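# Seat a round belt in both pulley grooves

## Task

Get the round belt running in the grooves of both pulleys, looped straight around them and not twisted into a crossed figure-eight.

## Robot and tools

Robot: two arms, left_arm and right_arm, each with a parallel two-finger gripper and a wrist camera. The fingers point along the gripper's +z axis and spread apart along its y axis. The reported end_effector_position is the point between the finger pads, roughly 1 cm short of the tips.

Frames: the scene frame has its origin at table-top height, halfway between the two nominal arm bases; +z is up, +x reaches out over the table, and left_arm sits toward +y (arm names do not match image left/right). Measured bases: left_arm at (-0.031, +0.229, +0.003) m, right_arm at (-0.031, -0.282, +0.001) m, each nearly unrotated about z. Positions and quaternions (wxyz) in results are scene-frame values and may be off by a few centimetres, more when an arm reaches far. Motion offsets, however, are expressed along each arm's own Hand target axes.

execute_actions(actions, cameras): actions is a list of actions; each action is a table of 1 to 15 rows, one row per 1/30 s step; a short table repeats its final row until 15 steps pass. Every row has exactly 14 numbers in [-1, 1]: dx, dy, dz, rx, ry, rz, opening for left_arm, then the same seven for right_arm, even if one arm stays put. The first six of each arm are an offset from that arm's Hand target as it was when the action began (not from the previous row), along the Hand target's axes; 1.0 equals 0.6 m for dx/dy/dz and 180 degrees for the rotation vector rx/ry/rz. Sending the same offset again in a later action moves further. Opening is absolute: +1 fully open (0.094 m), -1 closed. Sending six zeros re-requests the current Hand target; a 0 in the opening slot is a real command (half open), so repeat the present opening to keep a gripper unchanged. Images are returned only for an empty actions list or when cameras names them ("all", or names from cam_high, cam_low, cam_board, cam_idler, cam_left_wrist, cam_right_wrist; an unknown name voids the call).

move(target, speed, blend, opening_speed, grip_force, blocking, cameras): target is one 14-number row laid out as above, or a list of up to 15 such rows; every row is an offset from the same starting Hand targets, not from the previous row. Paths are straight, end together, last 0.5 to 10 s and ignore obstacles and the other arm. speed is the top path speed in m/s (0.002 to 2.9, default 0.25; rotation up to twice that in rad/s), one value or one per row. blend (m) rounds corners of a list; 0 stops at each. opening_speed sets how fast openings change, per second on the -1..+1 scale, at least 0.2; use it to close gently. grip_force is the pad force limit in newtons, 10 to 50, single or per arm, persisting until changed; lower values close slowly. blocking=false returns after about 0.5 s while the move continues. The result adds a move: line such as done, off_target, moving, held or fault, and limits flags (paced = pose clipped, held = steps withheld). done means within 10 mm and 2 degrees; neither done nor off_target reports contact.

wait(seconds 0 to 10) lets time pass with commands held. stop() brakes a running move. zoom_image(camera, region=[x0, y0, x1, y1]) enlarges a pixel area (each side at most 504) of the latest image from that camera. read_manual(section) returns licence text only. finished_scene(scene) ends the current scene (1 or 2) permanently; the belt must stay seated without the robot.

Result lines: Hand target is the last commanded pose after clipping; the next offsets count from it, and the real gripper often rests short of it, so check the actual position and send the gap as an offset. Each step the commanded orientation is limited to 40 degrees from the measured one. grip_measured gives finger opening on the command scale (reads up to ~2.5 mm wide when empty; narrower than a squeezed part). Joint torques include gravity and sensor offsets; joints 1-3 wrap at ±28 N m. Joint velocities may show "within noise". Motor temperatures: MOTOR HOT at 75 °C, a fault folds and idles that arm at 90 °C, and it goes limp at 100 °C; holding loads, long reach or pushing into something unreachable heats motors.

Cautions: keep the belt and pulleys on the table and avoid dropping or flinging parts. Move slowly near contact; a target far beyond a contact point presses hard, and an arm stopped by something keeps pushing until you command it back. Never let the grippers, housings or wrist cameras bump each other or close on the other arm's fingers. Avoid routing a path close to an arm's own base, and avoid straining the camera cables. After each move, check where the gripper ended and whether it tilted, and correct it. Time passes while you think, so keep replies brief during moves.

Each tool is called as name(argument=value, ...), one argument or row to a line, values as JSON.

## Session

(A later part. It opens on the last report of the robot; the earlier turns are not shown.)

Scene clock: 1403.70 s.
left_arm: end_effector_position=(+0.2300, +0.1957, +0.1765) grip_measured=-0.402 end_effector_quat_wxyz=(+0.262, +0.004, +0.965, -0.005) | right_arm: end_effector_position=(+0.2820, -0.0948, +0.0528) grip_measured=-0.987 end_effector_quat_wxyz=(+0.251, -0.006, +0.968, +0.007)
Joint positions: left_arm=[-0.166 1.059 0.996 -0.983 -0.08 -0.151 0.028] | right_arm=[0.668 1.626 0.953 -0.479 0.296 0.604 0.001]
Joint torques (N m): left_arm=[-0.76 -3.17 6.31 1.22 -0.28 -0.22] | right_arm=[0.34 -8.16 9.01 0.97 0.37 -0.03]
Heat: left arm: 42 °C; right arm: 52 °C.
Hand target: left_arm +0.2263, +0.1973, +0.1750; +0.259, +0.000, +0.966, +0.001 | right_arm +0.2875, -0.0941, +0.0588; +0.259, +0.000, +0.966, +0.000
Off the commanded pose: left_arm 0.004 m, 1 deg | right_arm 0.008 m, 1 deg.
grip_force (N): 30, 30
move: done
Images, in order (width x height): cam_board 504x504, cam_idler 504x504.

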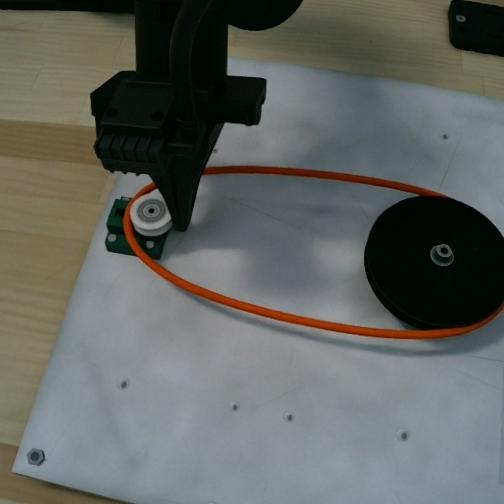

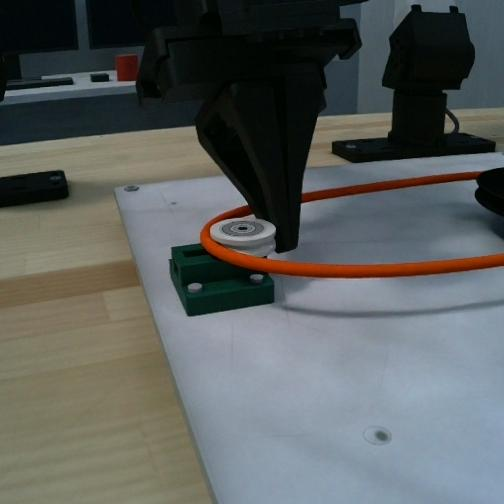

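move(
  target=[0,0,0,0,0,0,-0.4,0,0.04,0,0,0,0,-1],
  speed=0.05,
  cameras=["cam_board","cam_idler","cam_right_wrist"],
)

zoom_image(
  camera="cam_idler",
  region=[130, 150, 330, 350],
)

zoom_image(
  camera="cam_board",
  region=[60, 140, 240, 320],
)

Scene clock: 1412.93 s.
left_arm: end_effector_position=(+0.2300, +0.1957, +0.1765) grip_measured=-0.402 end_effector_quat_wxyz=(+0.262, +0.004, +0.965, -0.005) | right_arm: end_effector_position=(+0.2814, -0.0756, +0.0519) grip_measured=-0.987 end_effector_quat_wxyz=(+0.249, -0.004, +0.968, -0.002)
Joint positions: left_arm=[-0.166 1.059 0.996 -0.983 -0.08 -0.151 0.028] | right_arm=[0.725 1.687 1.021 -0.518 0.332 0.662 0.001]
Joint torques (N m): left_arm=[-0.81 -3.25 6.31 1.22 -0.27 -0.23] | right_arm=[0.59 -8.9 9.18 1.04 0.32 0]
Heat: left arm: 42 °C; right arm: 52 °C.
Hand target: left_arm +0.2263, +0.1973, +0.1750; +0.259, +0.000, +0.966, +0.001 | right_arm +0.2876, -0.0702, +0.0589; +0.259, +0.000, +0.966, +0.000
Off the commanded pose: left_arm 0.004 m, 1 deg | right_arm 0.011 m, 1 deg.
grip_force (N): 30, 30
move: off_target (right_arm)
Images, in order (width x height): cam_board 504x504, cam_idler 504x504, cam_right_wrist 504x504.

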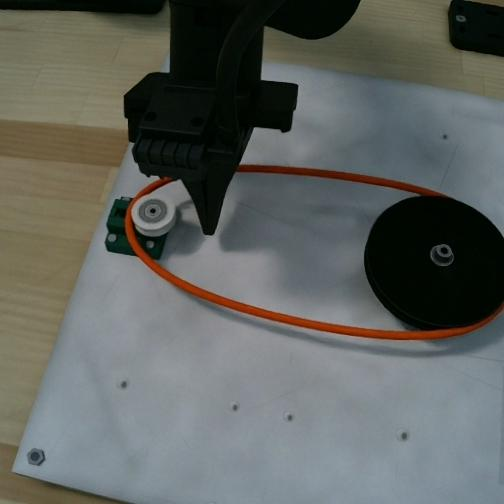

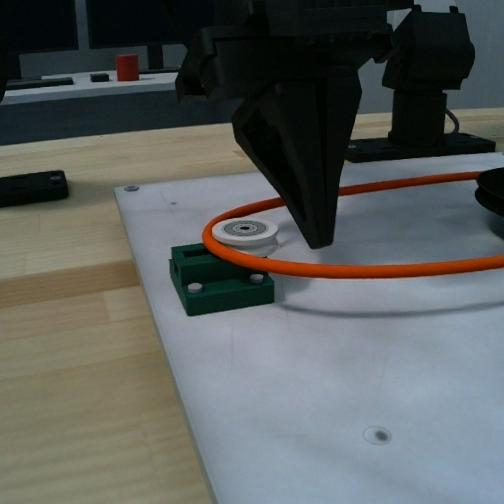

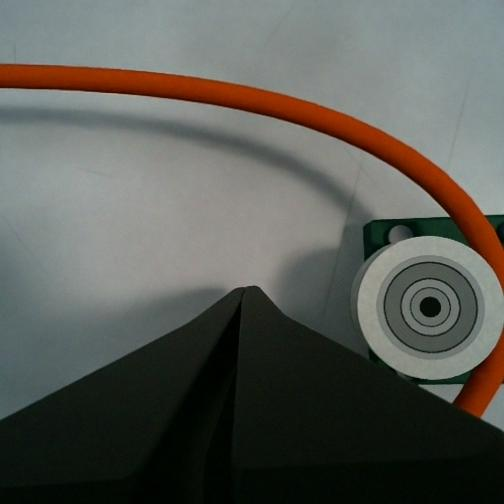

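Scaled by 2.520 from the camera's 504x504 image, which has a finer 720x720 frame.

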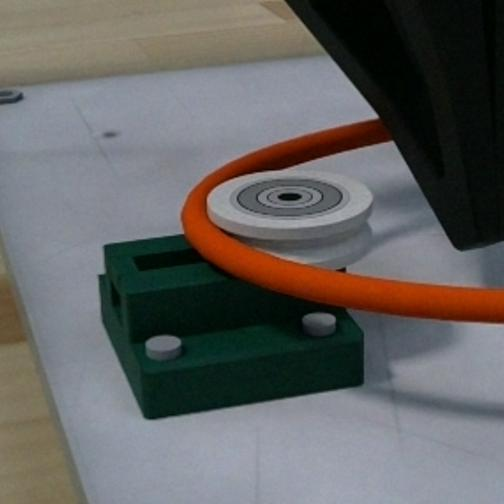

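Scaled by 2.800 from the camera's 504x504 image, which has a finer 720x720 frame.

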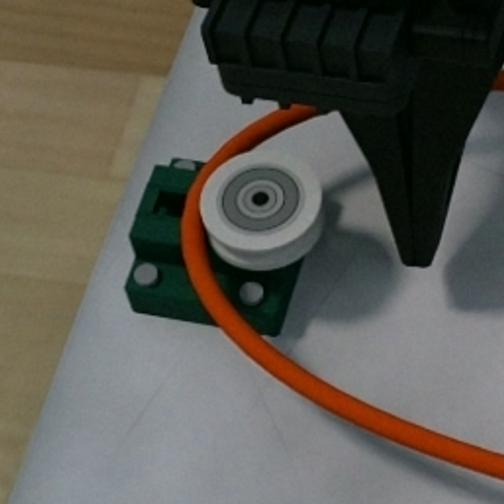

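move(
  target=[0,0,0,0,0,0,-0.4,-0.08,0,-0.14,0,0,0,-1],
  speed=0.1,
  cameras=["all"],
)

zoom_image(
  camera="cam_board",
  region=[334, 170, 504, 340],
)

zoom_image(
  camera="cam_low",
  region=[360, 260, 460, 340],
)

zoom_image(
  camera="cam_left_wrist",
  region=[60, 60, 460, 460],
)

Scene clock: 1429.67 s.
left_arm: end_effector_position=(+0.2300, +0.1957, +0.1765) grip_measured=-0.402 end_effector_quat_wxyz=(+0.262, +0.004, +0.965, -0.005) | right_arm: end_effector_position=(+0.2838, -0.0737, +0.1371) grip_measured=-0.987 end_effector_quat_wxyz=(+0.239, -0.006, +0.971, -0.012)
Joint positions: left_arm=[-0.166 1.059 0.996 -0.983 -0.08 -0.151 0.028] | right_arm=[0.725 1.641 1.331 -0.904 0.334 0.663 0.001]
Joint torques (N m): left_arm=[-0.79 -3.29 6.24 1.22 -0.28 -0.22] | right_arm=[0.68 -12 9.4 0.94 0.3 0.03]
Heat: left arm: 42 °C; right arm: 51 °C.
Hand target: left_arm +0.2263, +0.1973, +0.1750; +0.259, +0.000, +0.966, +0.001 | right_arm +0.2871, -0.0703, +0.1555; +0.259, +0.000, +0.966, +0.000
Off the commanded pose: left_arm 0.004 m, 1 deg | right_arm 0.019 m, 3 deg.
grip_force (N): 30, 30
move: off_target (right_arm)

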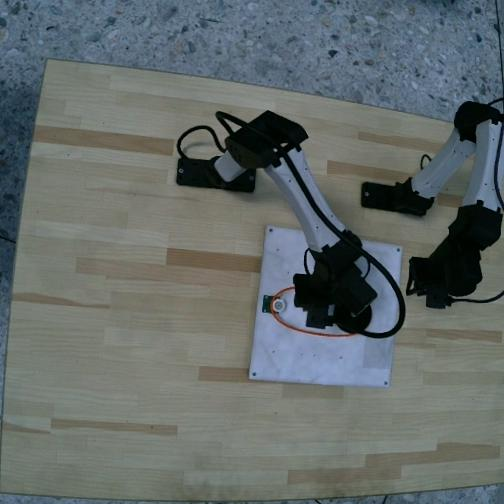

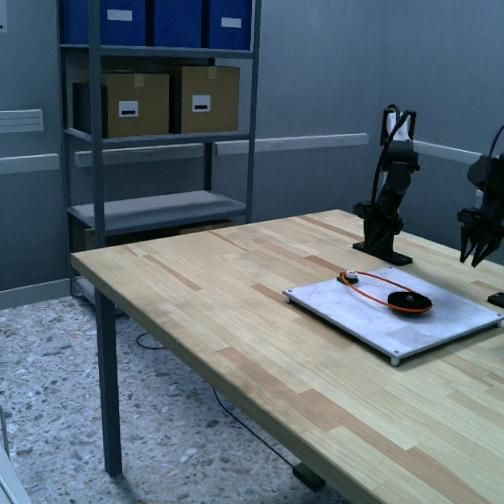

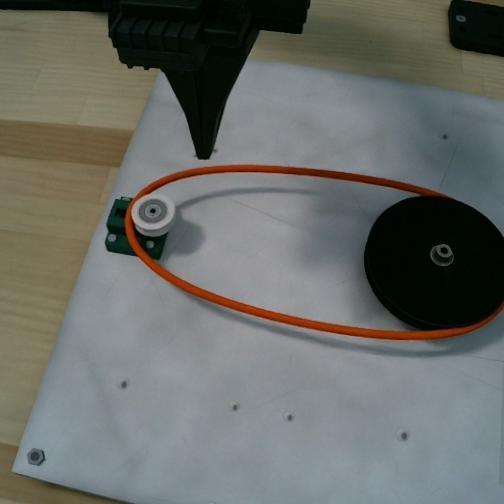

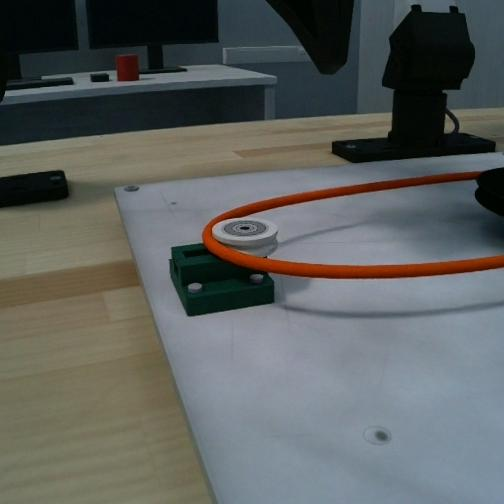

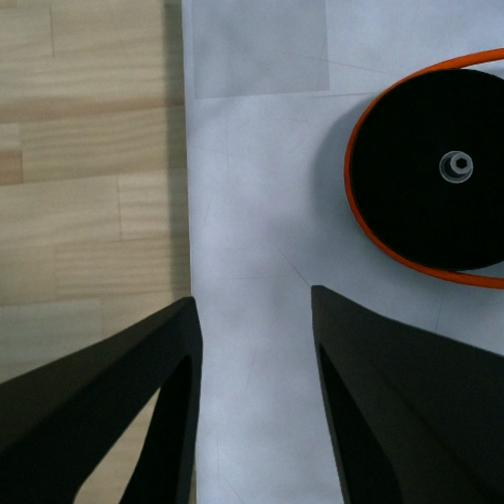

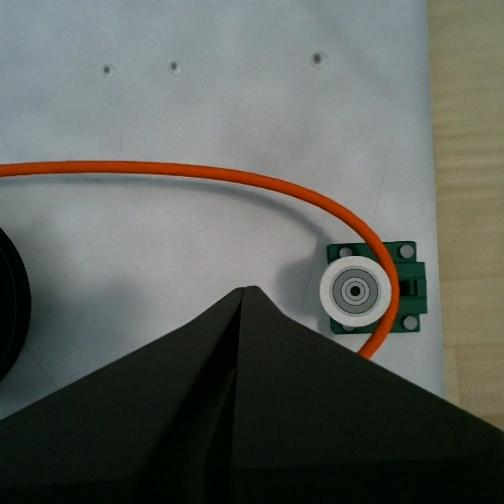

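Scaled by 2.965 from the camera's 504x504 image, which has a finer 720x720 frame.

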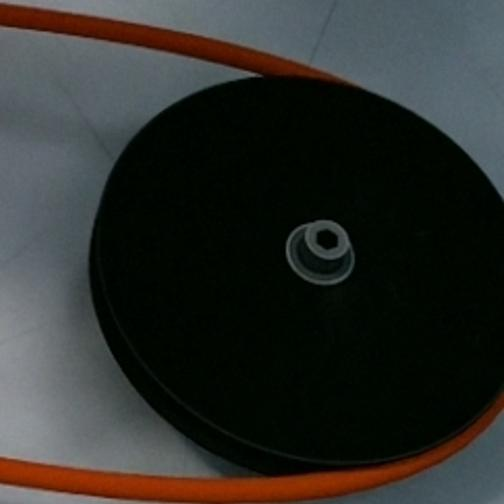

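Scaled by 5.040 from the camera's 504x504 image, which has a finer 720x720 frame.

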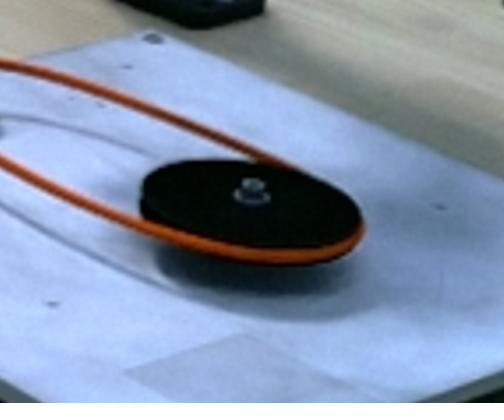

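Scaled by 1.260 from the camera's 504x504 image, which has a finer 720x720 frame.

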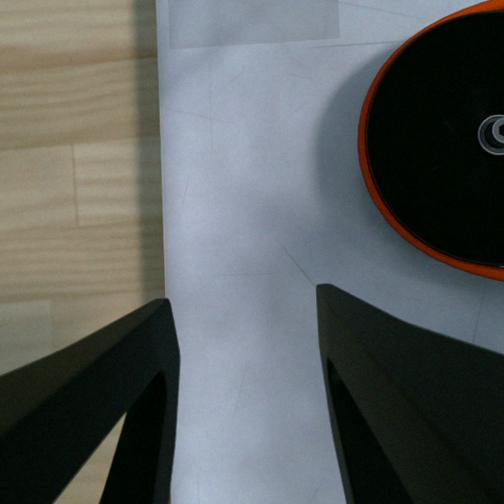

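zoom_image(
  camera="cam_low",
  region=[325, 260, 375, 300],
)

zoom_image(
  camera="cam_right_wrist",
  region=[300, 220, 440, 360],
)

zoom_image(
  camera="cam_idler",
  region=[160, 190, 300, 320],
)

Scaled by 10.080 from the camera's 504x504 image, which has a finer 720x720 frame.

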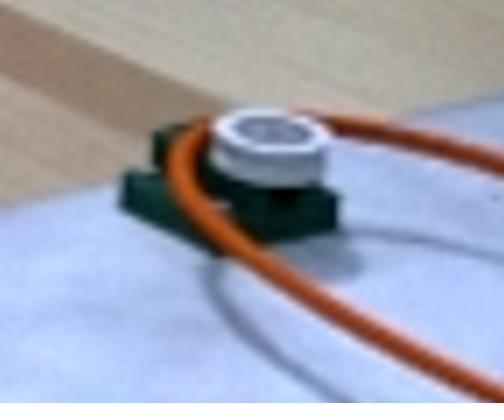

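Scaled by 3.600 from the camera's 504x504 image, which has a finer 720x720 frame.

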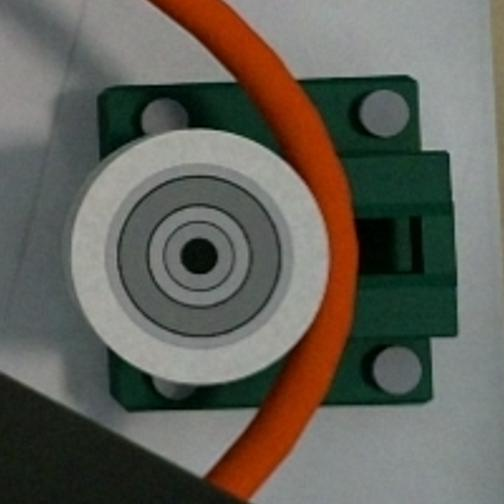

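Scaled by 3.600 from the camera's 504x504 image, which has a finer 720x720 frame.

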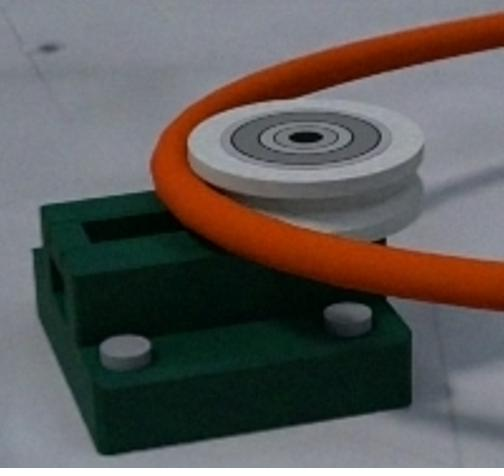

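move(
  target=[
    [0,0,0,0,0,0,-0.4,0.08,0,0.14,0,0,0,-1],
    [0,0,0,0,0,0,-0.4,0.08,-0.05,0.14,0,0,0,-1],
    [0,0,0,0,0,0,-0.4,0.08,-0.11,0.14,0,0,0,-1],
  ],
  speed=0.06,
  cameras=["cam_board","cam_idler"],
)

zoom_image(
  camera="cam_board",
  region=[80, 140, 240, 300],
)

Scene clock: 1463.07 s.
left_arm: end_effector_position=(+0.2300, +0.1957, +0.1765) grip_measured=-0.402 end_effector_quat_wxyz=(+0.262, +0.004, +0.965, -0.005) | right_arm: end_effector_position=(+0.2858, -0.1056, +0.0581) grip_measured=-0.987 end_effector_quat_wxyz=(+0.251, -0.019, +0.967, +0.047)
Joint positions: left_arm=[-0.166 1.059 0.996 -0.983 -0.08 -0.151 0.028] | right_arm=[0.588 1.562 0.897 -0.423 0.19 0.513 0.001]
Joint torques (N m): left_arm=[-0.77 -3.21 6.27 1.22 -0.26 -0.21] | right_arm=[-2.61 -10.67 4.55 0.91 0.94 -0.14]
Heat: left arm: 42 °C; right arm: 52 °C.
Hand target: left_arm +0.2263, +0.1973, +0.1750; +0.259, +0.000, +0.966, +0.001 | right_arm +0.2875, -0.1362, +0.0588; +0.259, +0.000, +0.966, +0.000
Off the commanded pose: left_arm 0.004 m, 1 deg | right_arm 0.031 m, 6 deg.
grip_force (N): 30, 30
move: off_target (right_arm)
Images, in order (width x height): cam_board 504x504, cam_idler 504x504.

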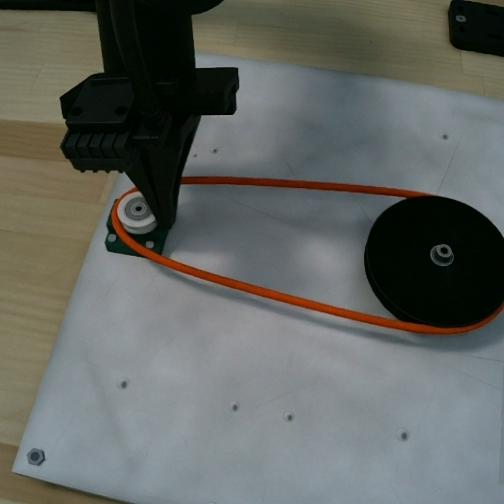

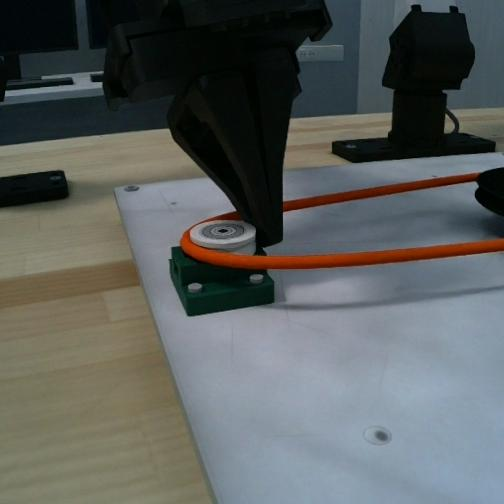

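Scaled by 3.150 from the camera's 504x504 image, which has a finer 720x720 frame.

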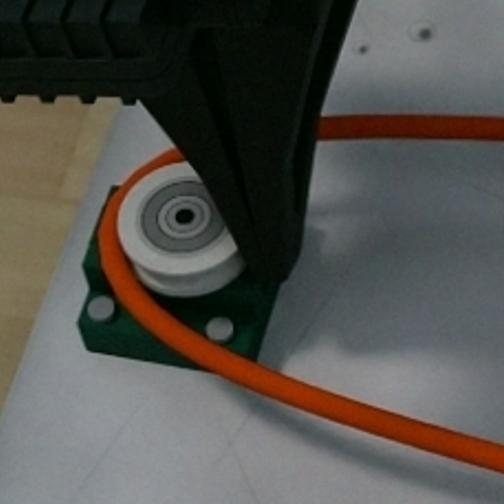

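move(
  target=[0,0,0,0,0,0,-0.4,0,0.085,0,0,0,0,-1],
  speed=0.04,
  cameras=["cam_board","cam_idler"],
)

zoom_image(
  camera="cam_board",
  region=[80, 140, 240, 300],
)

Scene clock: 1470.27 s.
left_arm: end_effector_position=(+0.2300, +0.1957, +0.1765) grip_measured=-0.402 end_effector_quat_wxyz=(+0.262, +0.004, +0.965, -0.005) | right_arm: end_effector_position=(+0.2812, -0.0908, +0.0515) grip_measured=-0.987 end_effector_quat_wxyz=(+0.249, -0.004, +0.969, -0.002)
Joint positions: left_arm=[-0.166 1.059 0.996 -0.983 -0.08 -0.151 0.028] | right_arm=[0.688 1.649 0.976 -0.501 0.318 0.626 0.001]
Joint torques (N m): left_arm=[-0.8 -3.28 6.32 1.23 -0.28 -0.21] | right_arm=[0.7 -8.49 9.11 1 0.28 0.07]
Heat: left arm: 42 °C; right arm: 52 °C.
Hand target: left_arm +0.2263, +0.1973, +0.1750; +0.259, +0.000, +0.966, +0.001 | right_arm +0.2875, -0.0852, +0.0588; +0.259, +0.000, +0.966, +0.000
Off the commanded pose: left_arm 0.004 m, 1 deg | right_arm 0.011 m, 1 deg.
grip_force (N): 30, 30
move: off_target (right_arm)
Images, in order (width x height): cam_board 504x504, cam_idler 504x504.

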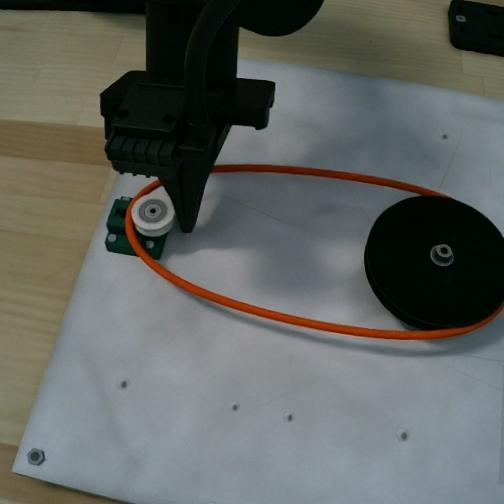

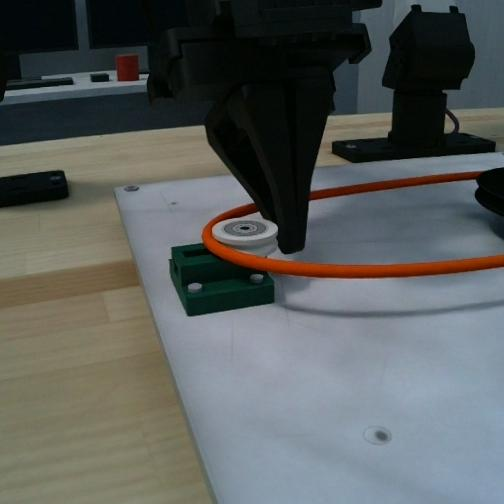

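Scaled by 3.150 from the camera's 504x504 image, which has a finer 720x720 frame.

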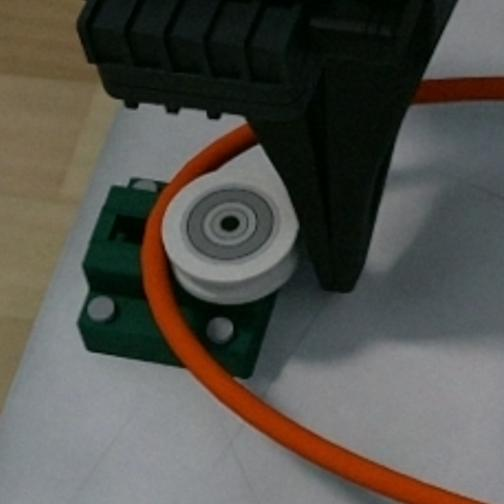

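move(
  target=[
    [0,0,0,0,0,0,-0.4,0,0.04,0,0,0,0,-1],
    [0,0,0,0,0,0,-0.4,-0.08,0.04,-0.14,0,0,0,-1],
  ],
  speed=0.1,
  cameras=["cam_idler","cam_board","cam_low","cam_left_wrist"],
)

zoom_image(
  camera="cam_idler",
  region=[160, 190, 300, 320],
)

zoom_image(
  camera="cam_low",
  region=[380, 280, 440, 325],
)

Scene clock: 1485.27 s.
left_arm: end_effector_position=(+0.2300, +0.1957, +0.1765) grip_measured=-0.402 end_effector_quat_wxyz=(+0.262, +0.004, +0.965, -0.005) | right_arm: end_effector_position=(+0.2838, -0.0646, +0.1368) grip_measured=-0.987 end_effector_quat_wxyz=(+0.239, -0.007, +0.971, -0.013)
Joint positions: left_arm=[-0.166 1.059 0.996 -0.983 -0.08 -0.151 0.028] | right_arm=[0.747 1.666 1.358 -0.913 0.342 0.683 0.001]
Joint torques (N m): left_arm=[-0.81 -3.25 6.31 1.21 -0.28 -0.23] | right_arm=[0.62 -12.37 9.51 0.96 0.31 0.03]
Heat: left arm: 42 °C; right arm: 53 °C.
Hand target: left_arm +0.2263, +0.1973, +0.1750; +0.259, +0.000, +0.966, +0.001 | right_arm +0.2870, -0.0612, +0.1555; +0.259, +0.000, +0.966, +0.000
Off the commanded pose: left_arm 0.004 m, 1 deg | right_arm 0.019 m, 3 deg.
grip_force (N): 30, 30
move: off_target (right_arm)
Images, in order (width x height): cam_low 504x504, cam_board 504x504, cam_idler 504x504, cam_left_wrist 504x504.

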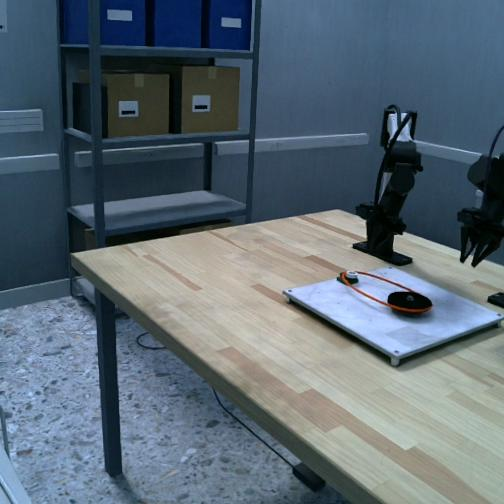

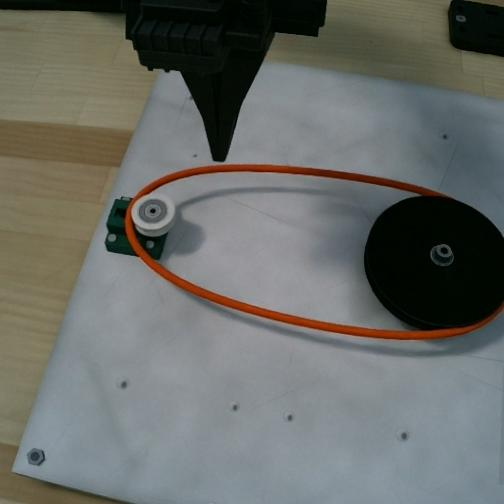

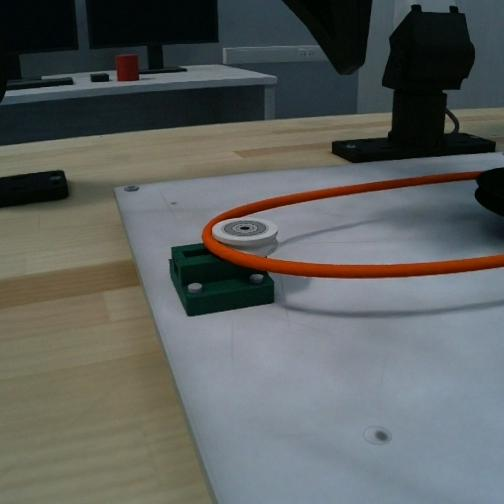

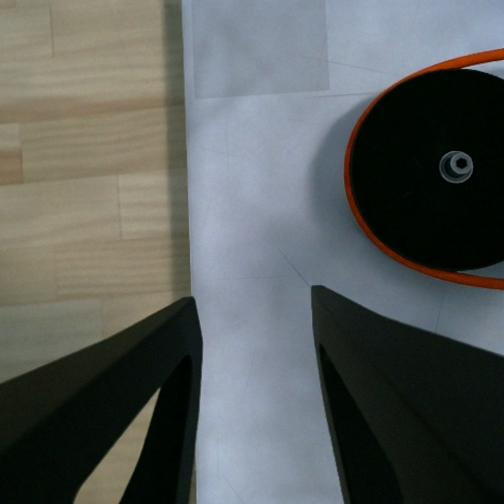

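Scaled by 3.600 from the camera's 504x504 image, which has a finer 720x720 frame.

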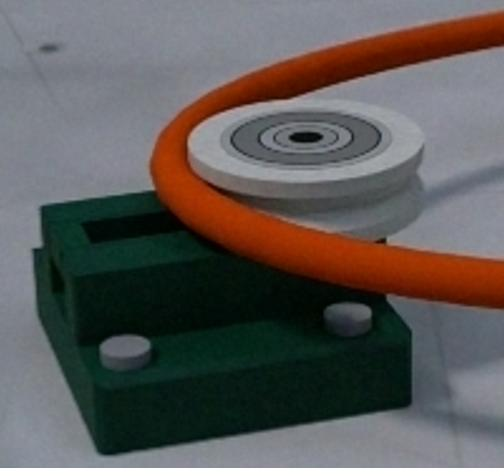

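Scaled by 8.400 from the camera's 504x504 image, which has a finer 720x720 frame.

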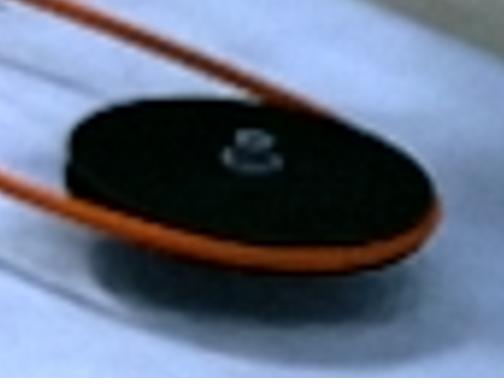

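finished_scene(
  scene=1,
)

The scene is finished: the task was done.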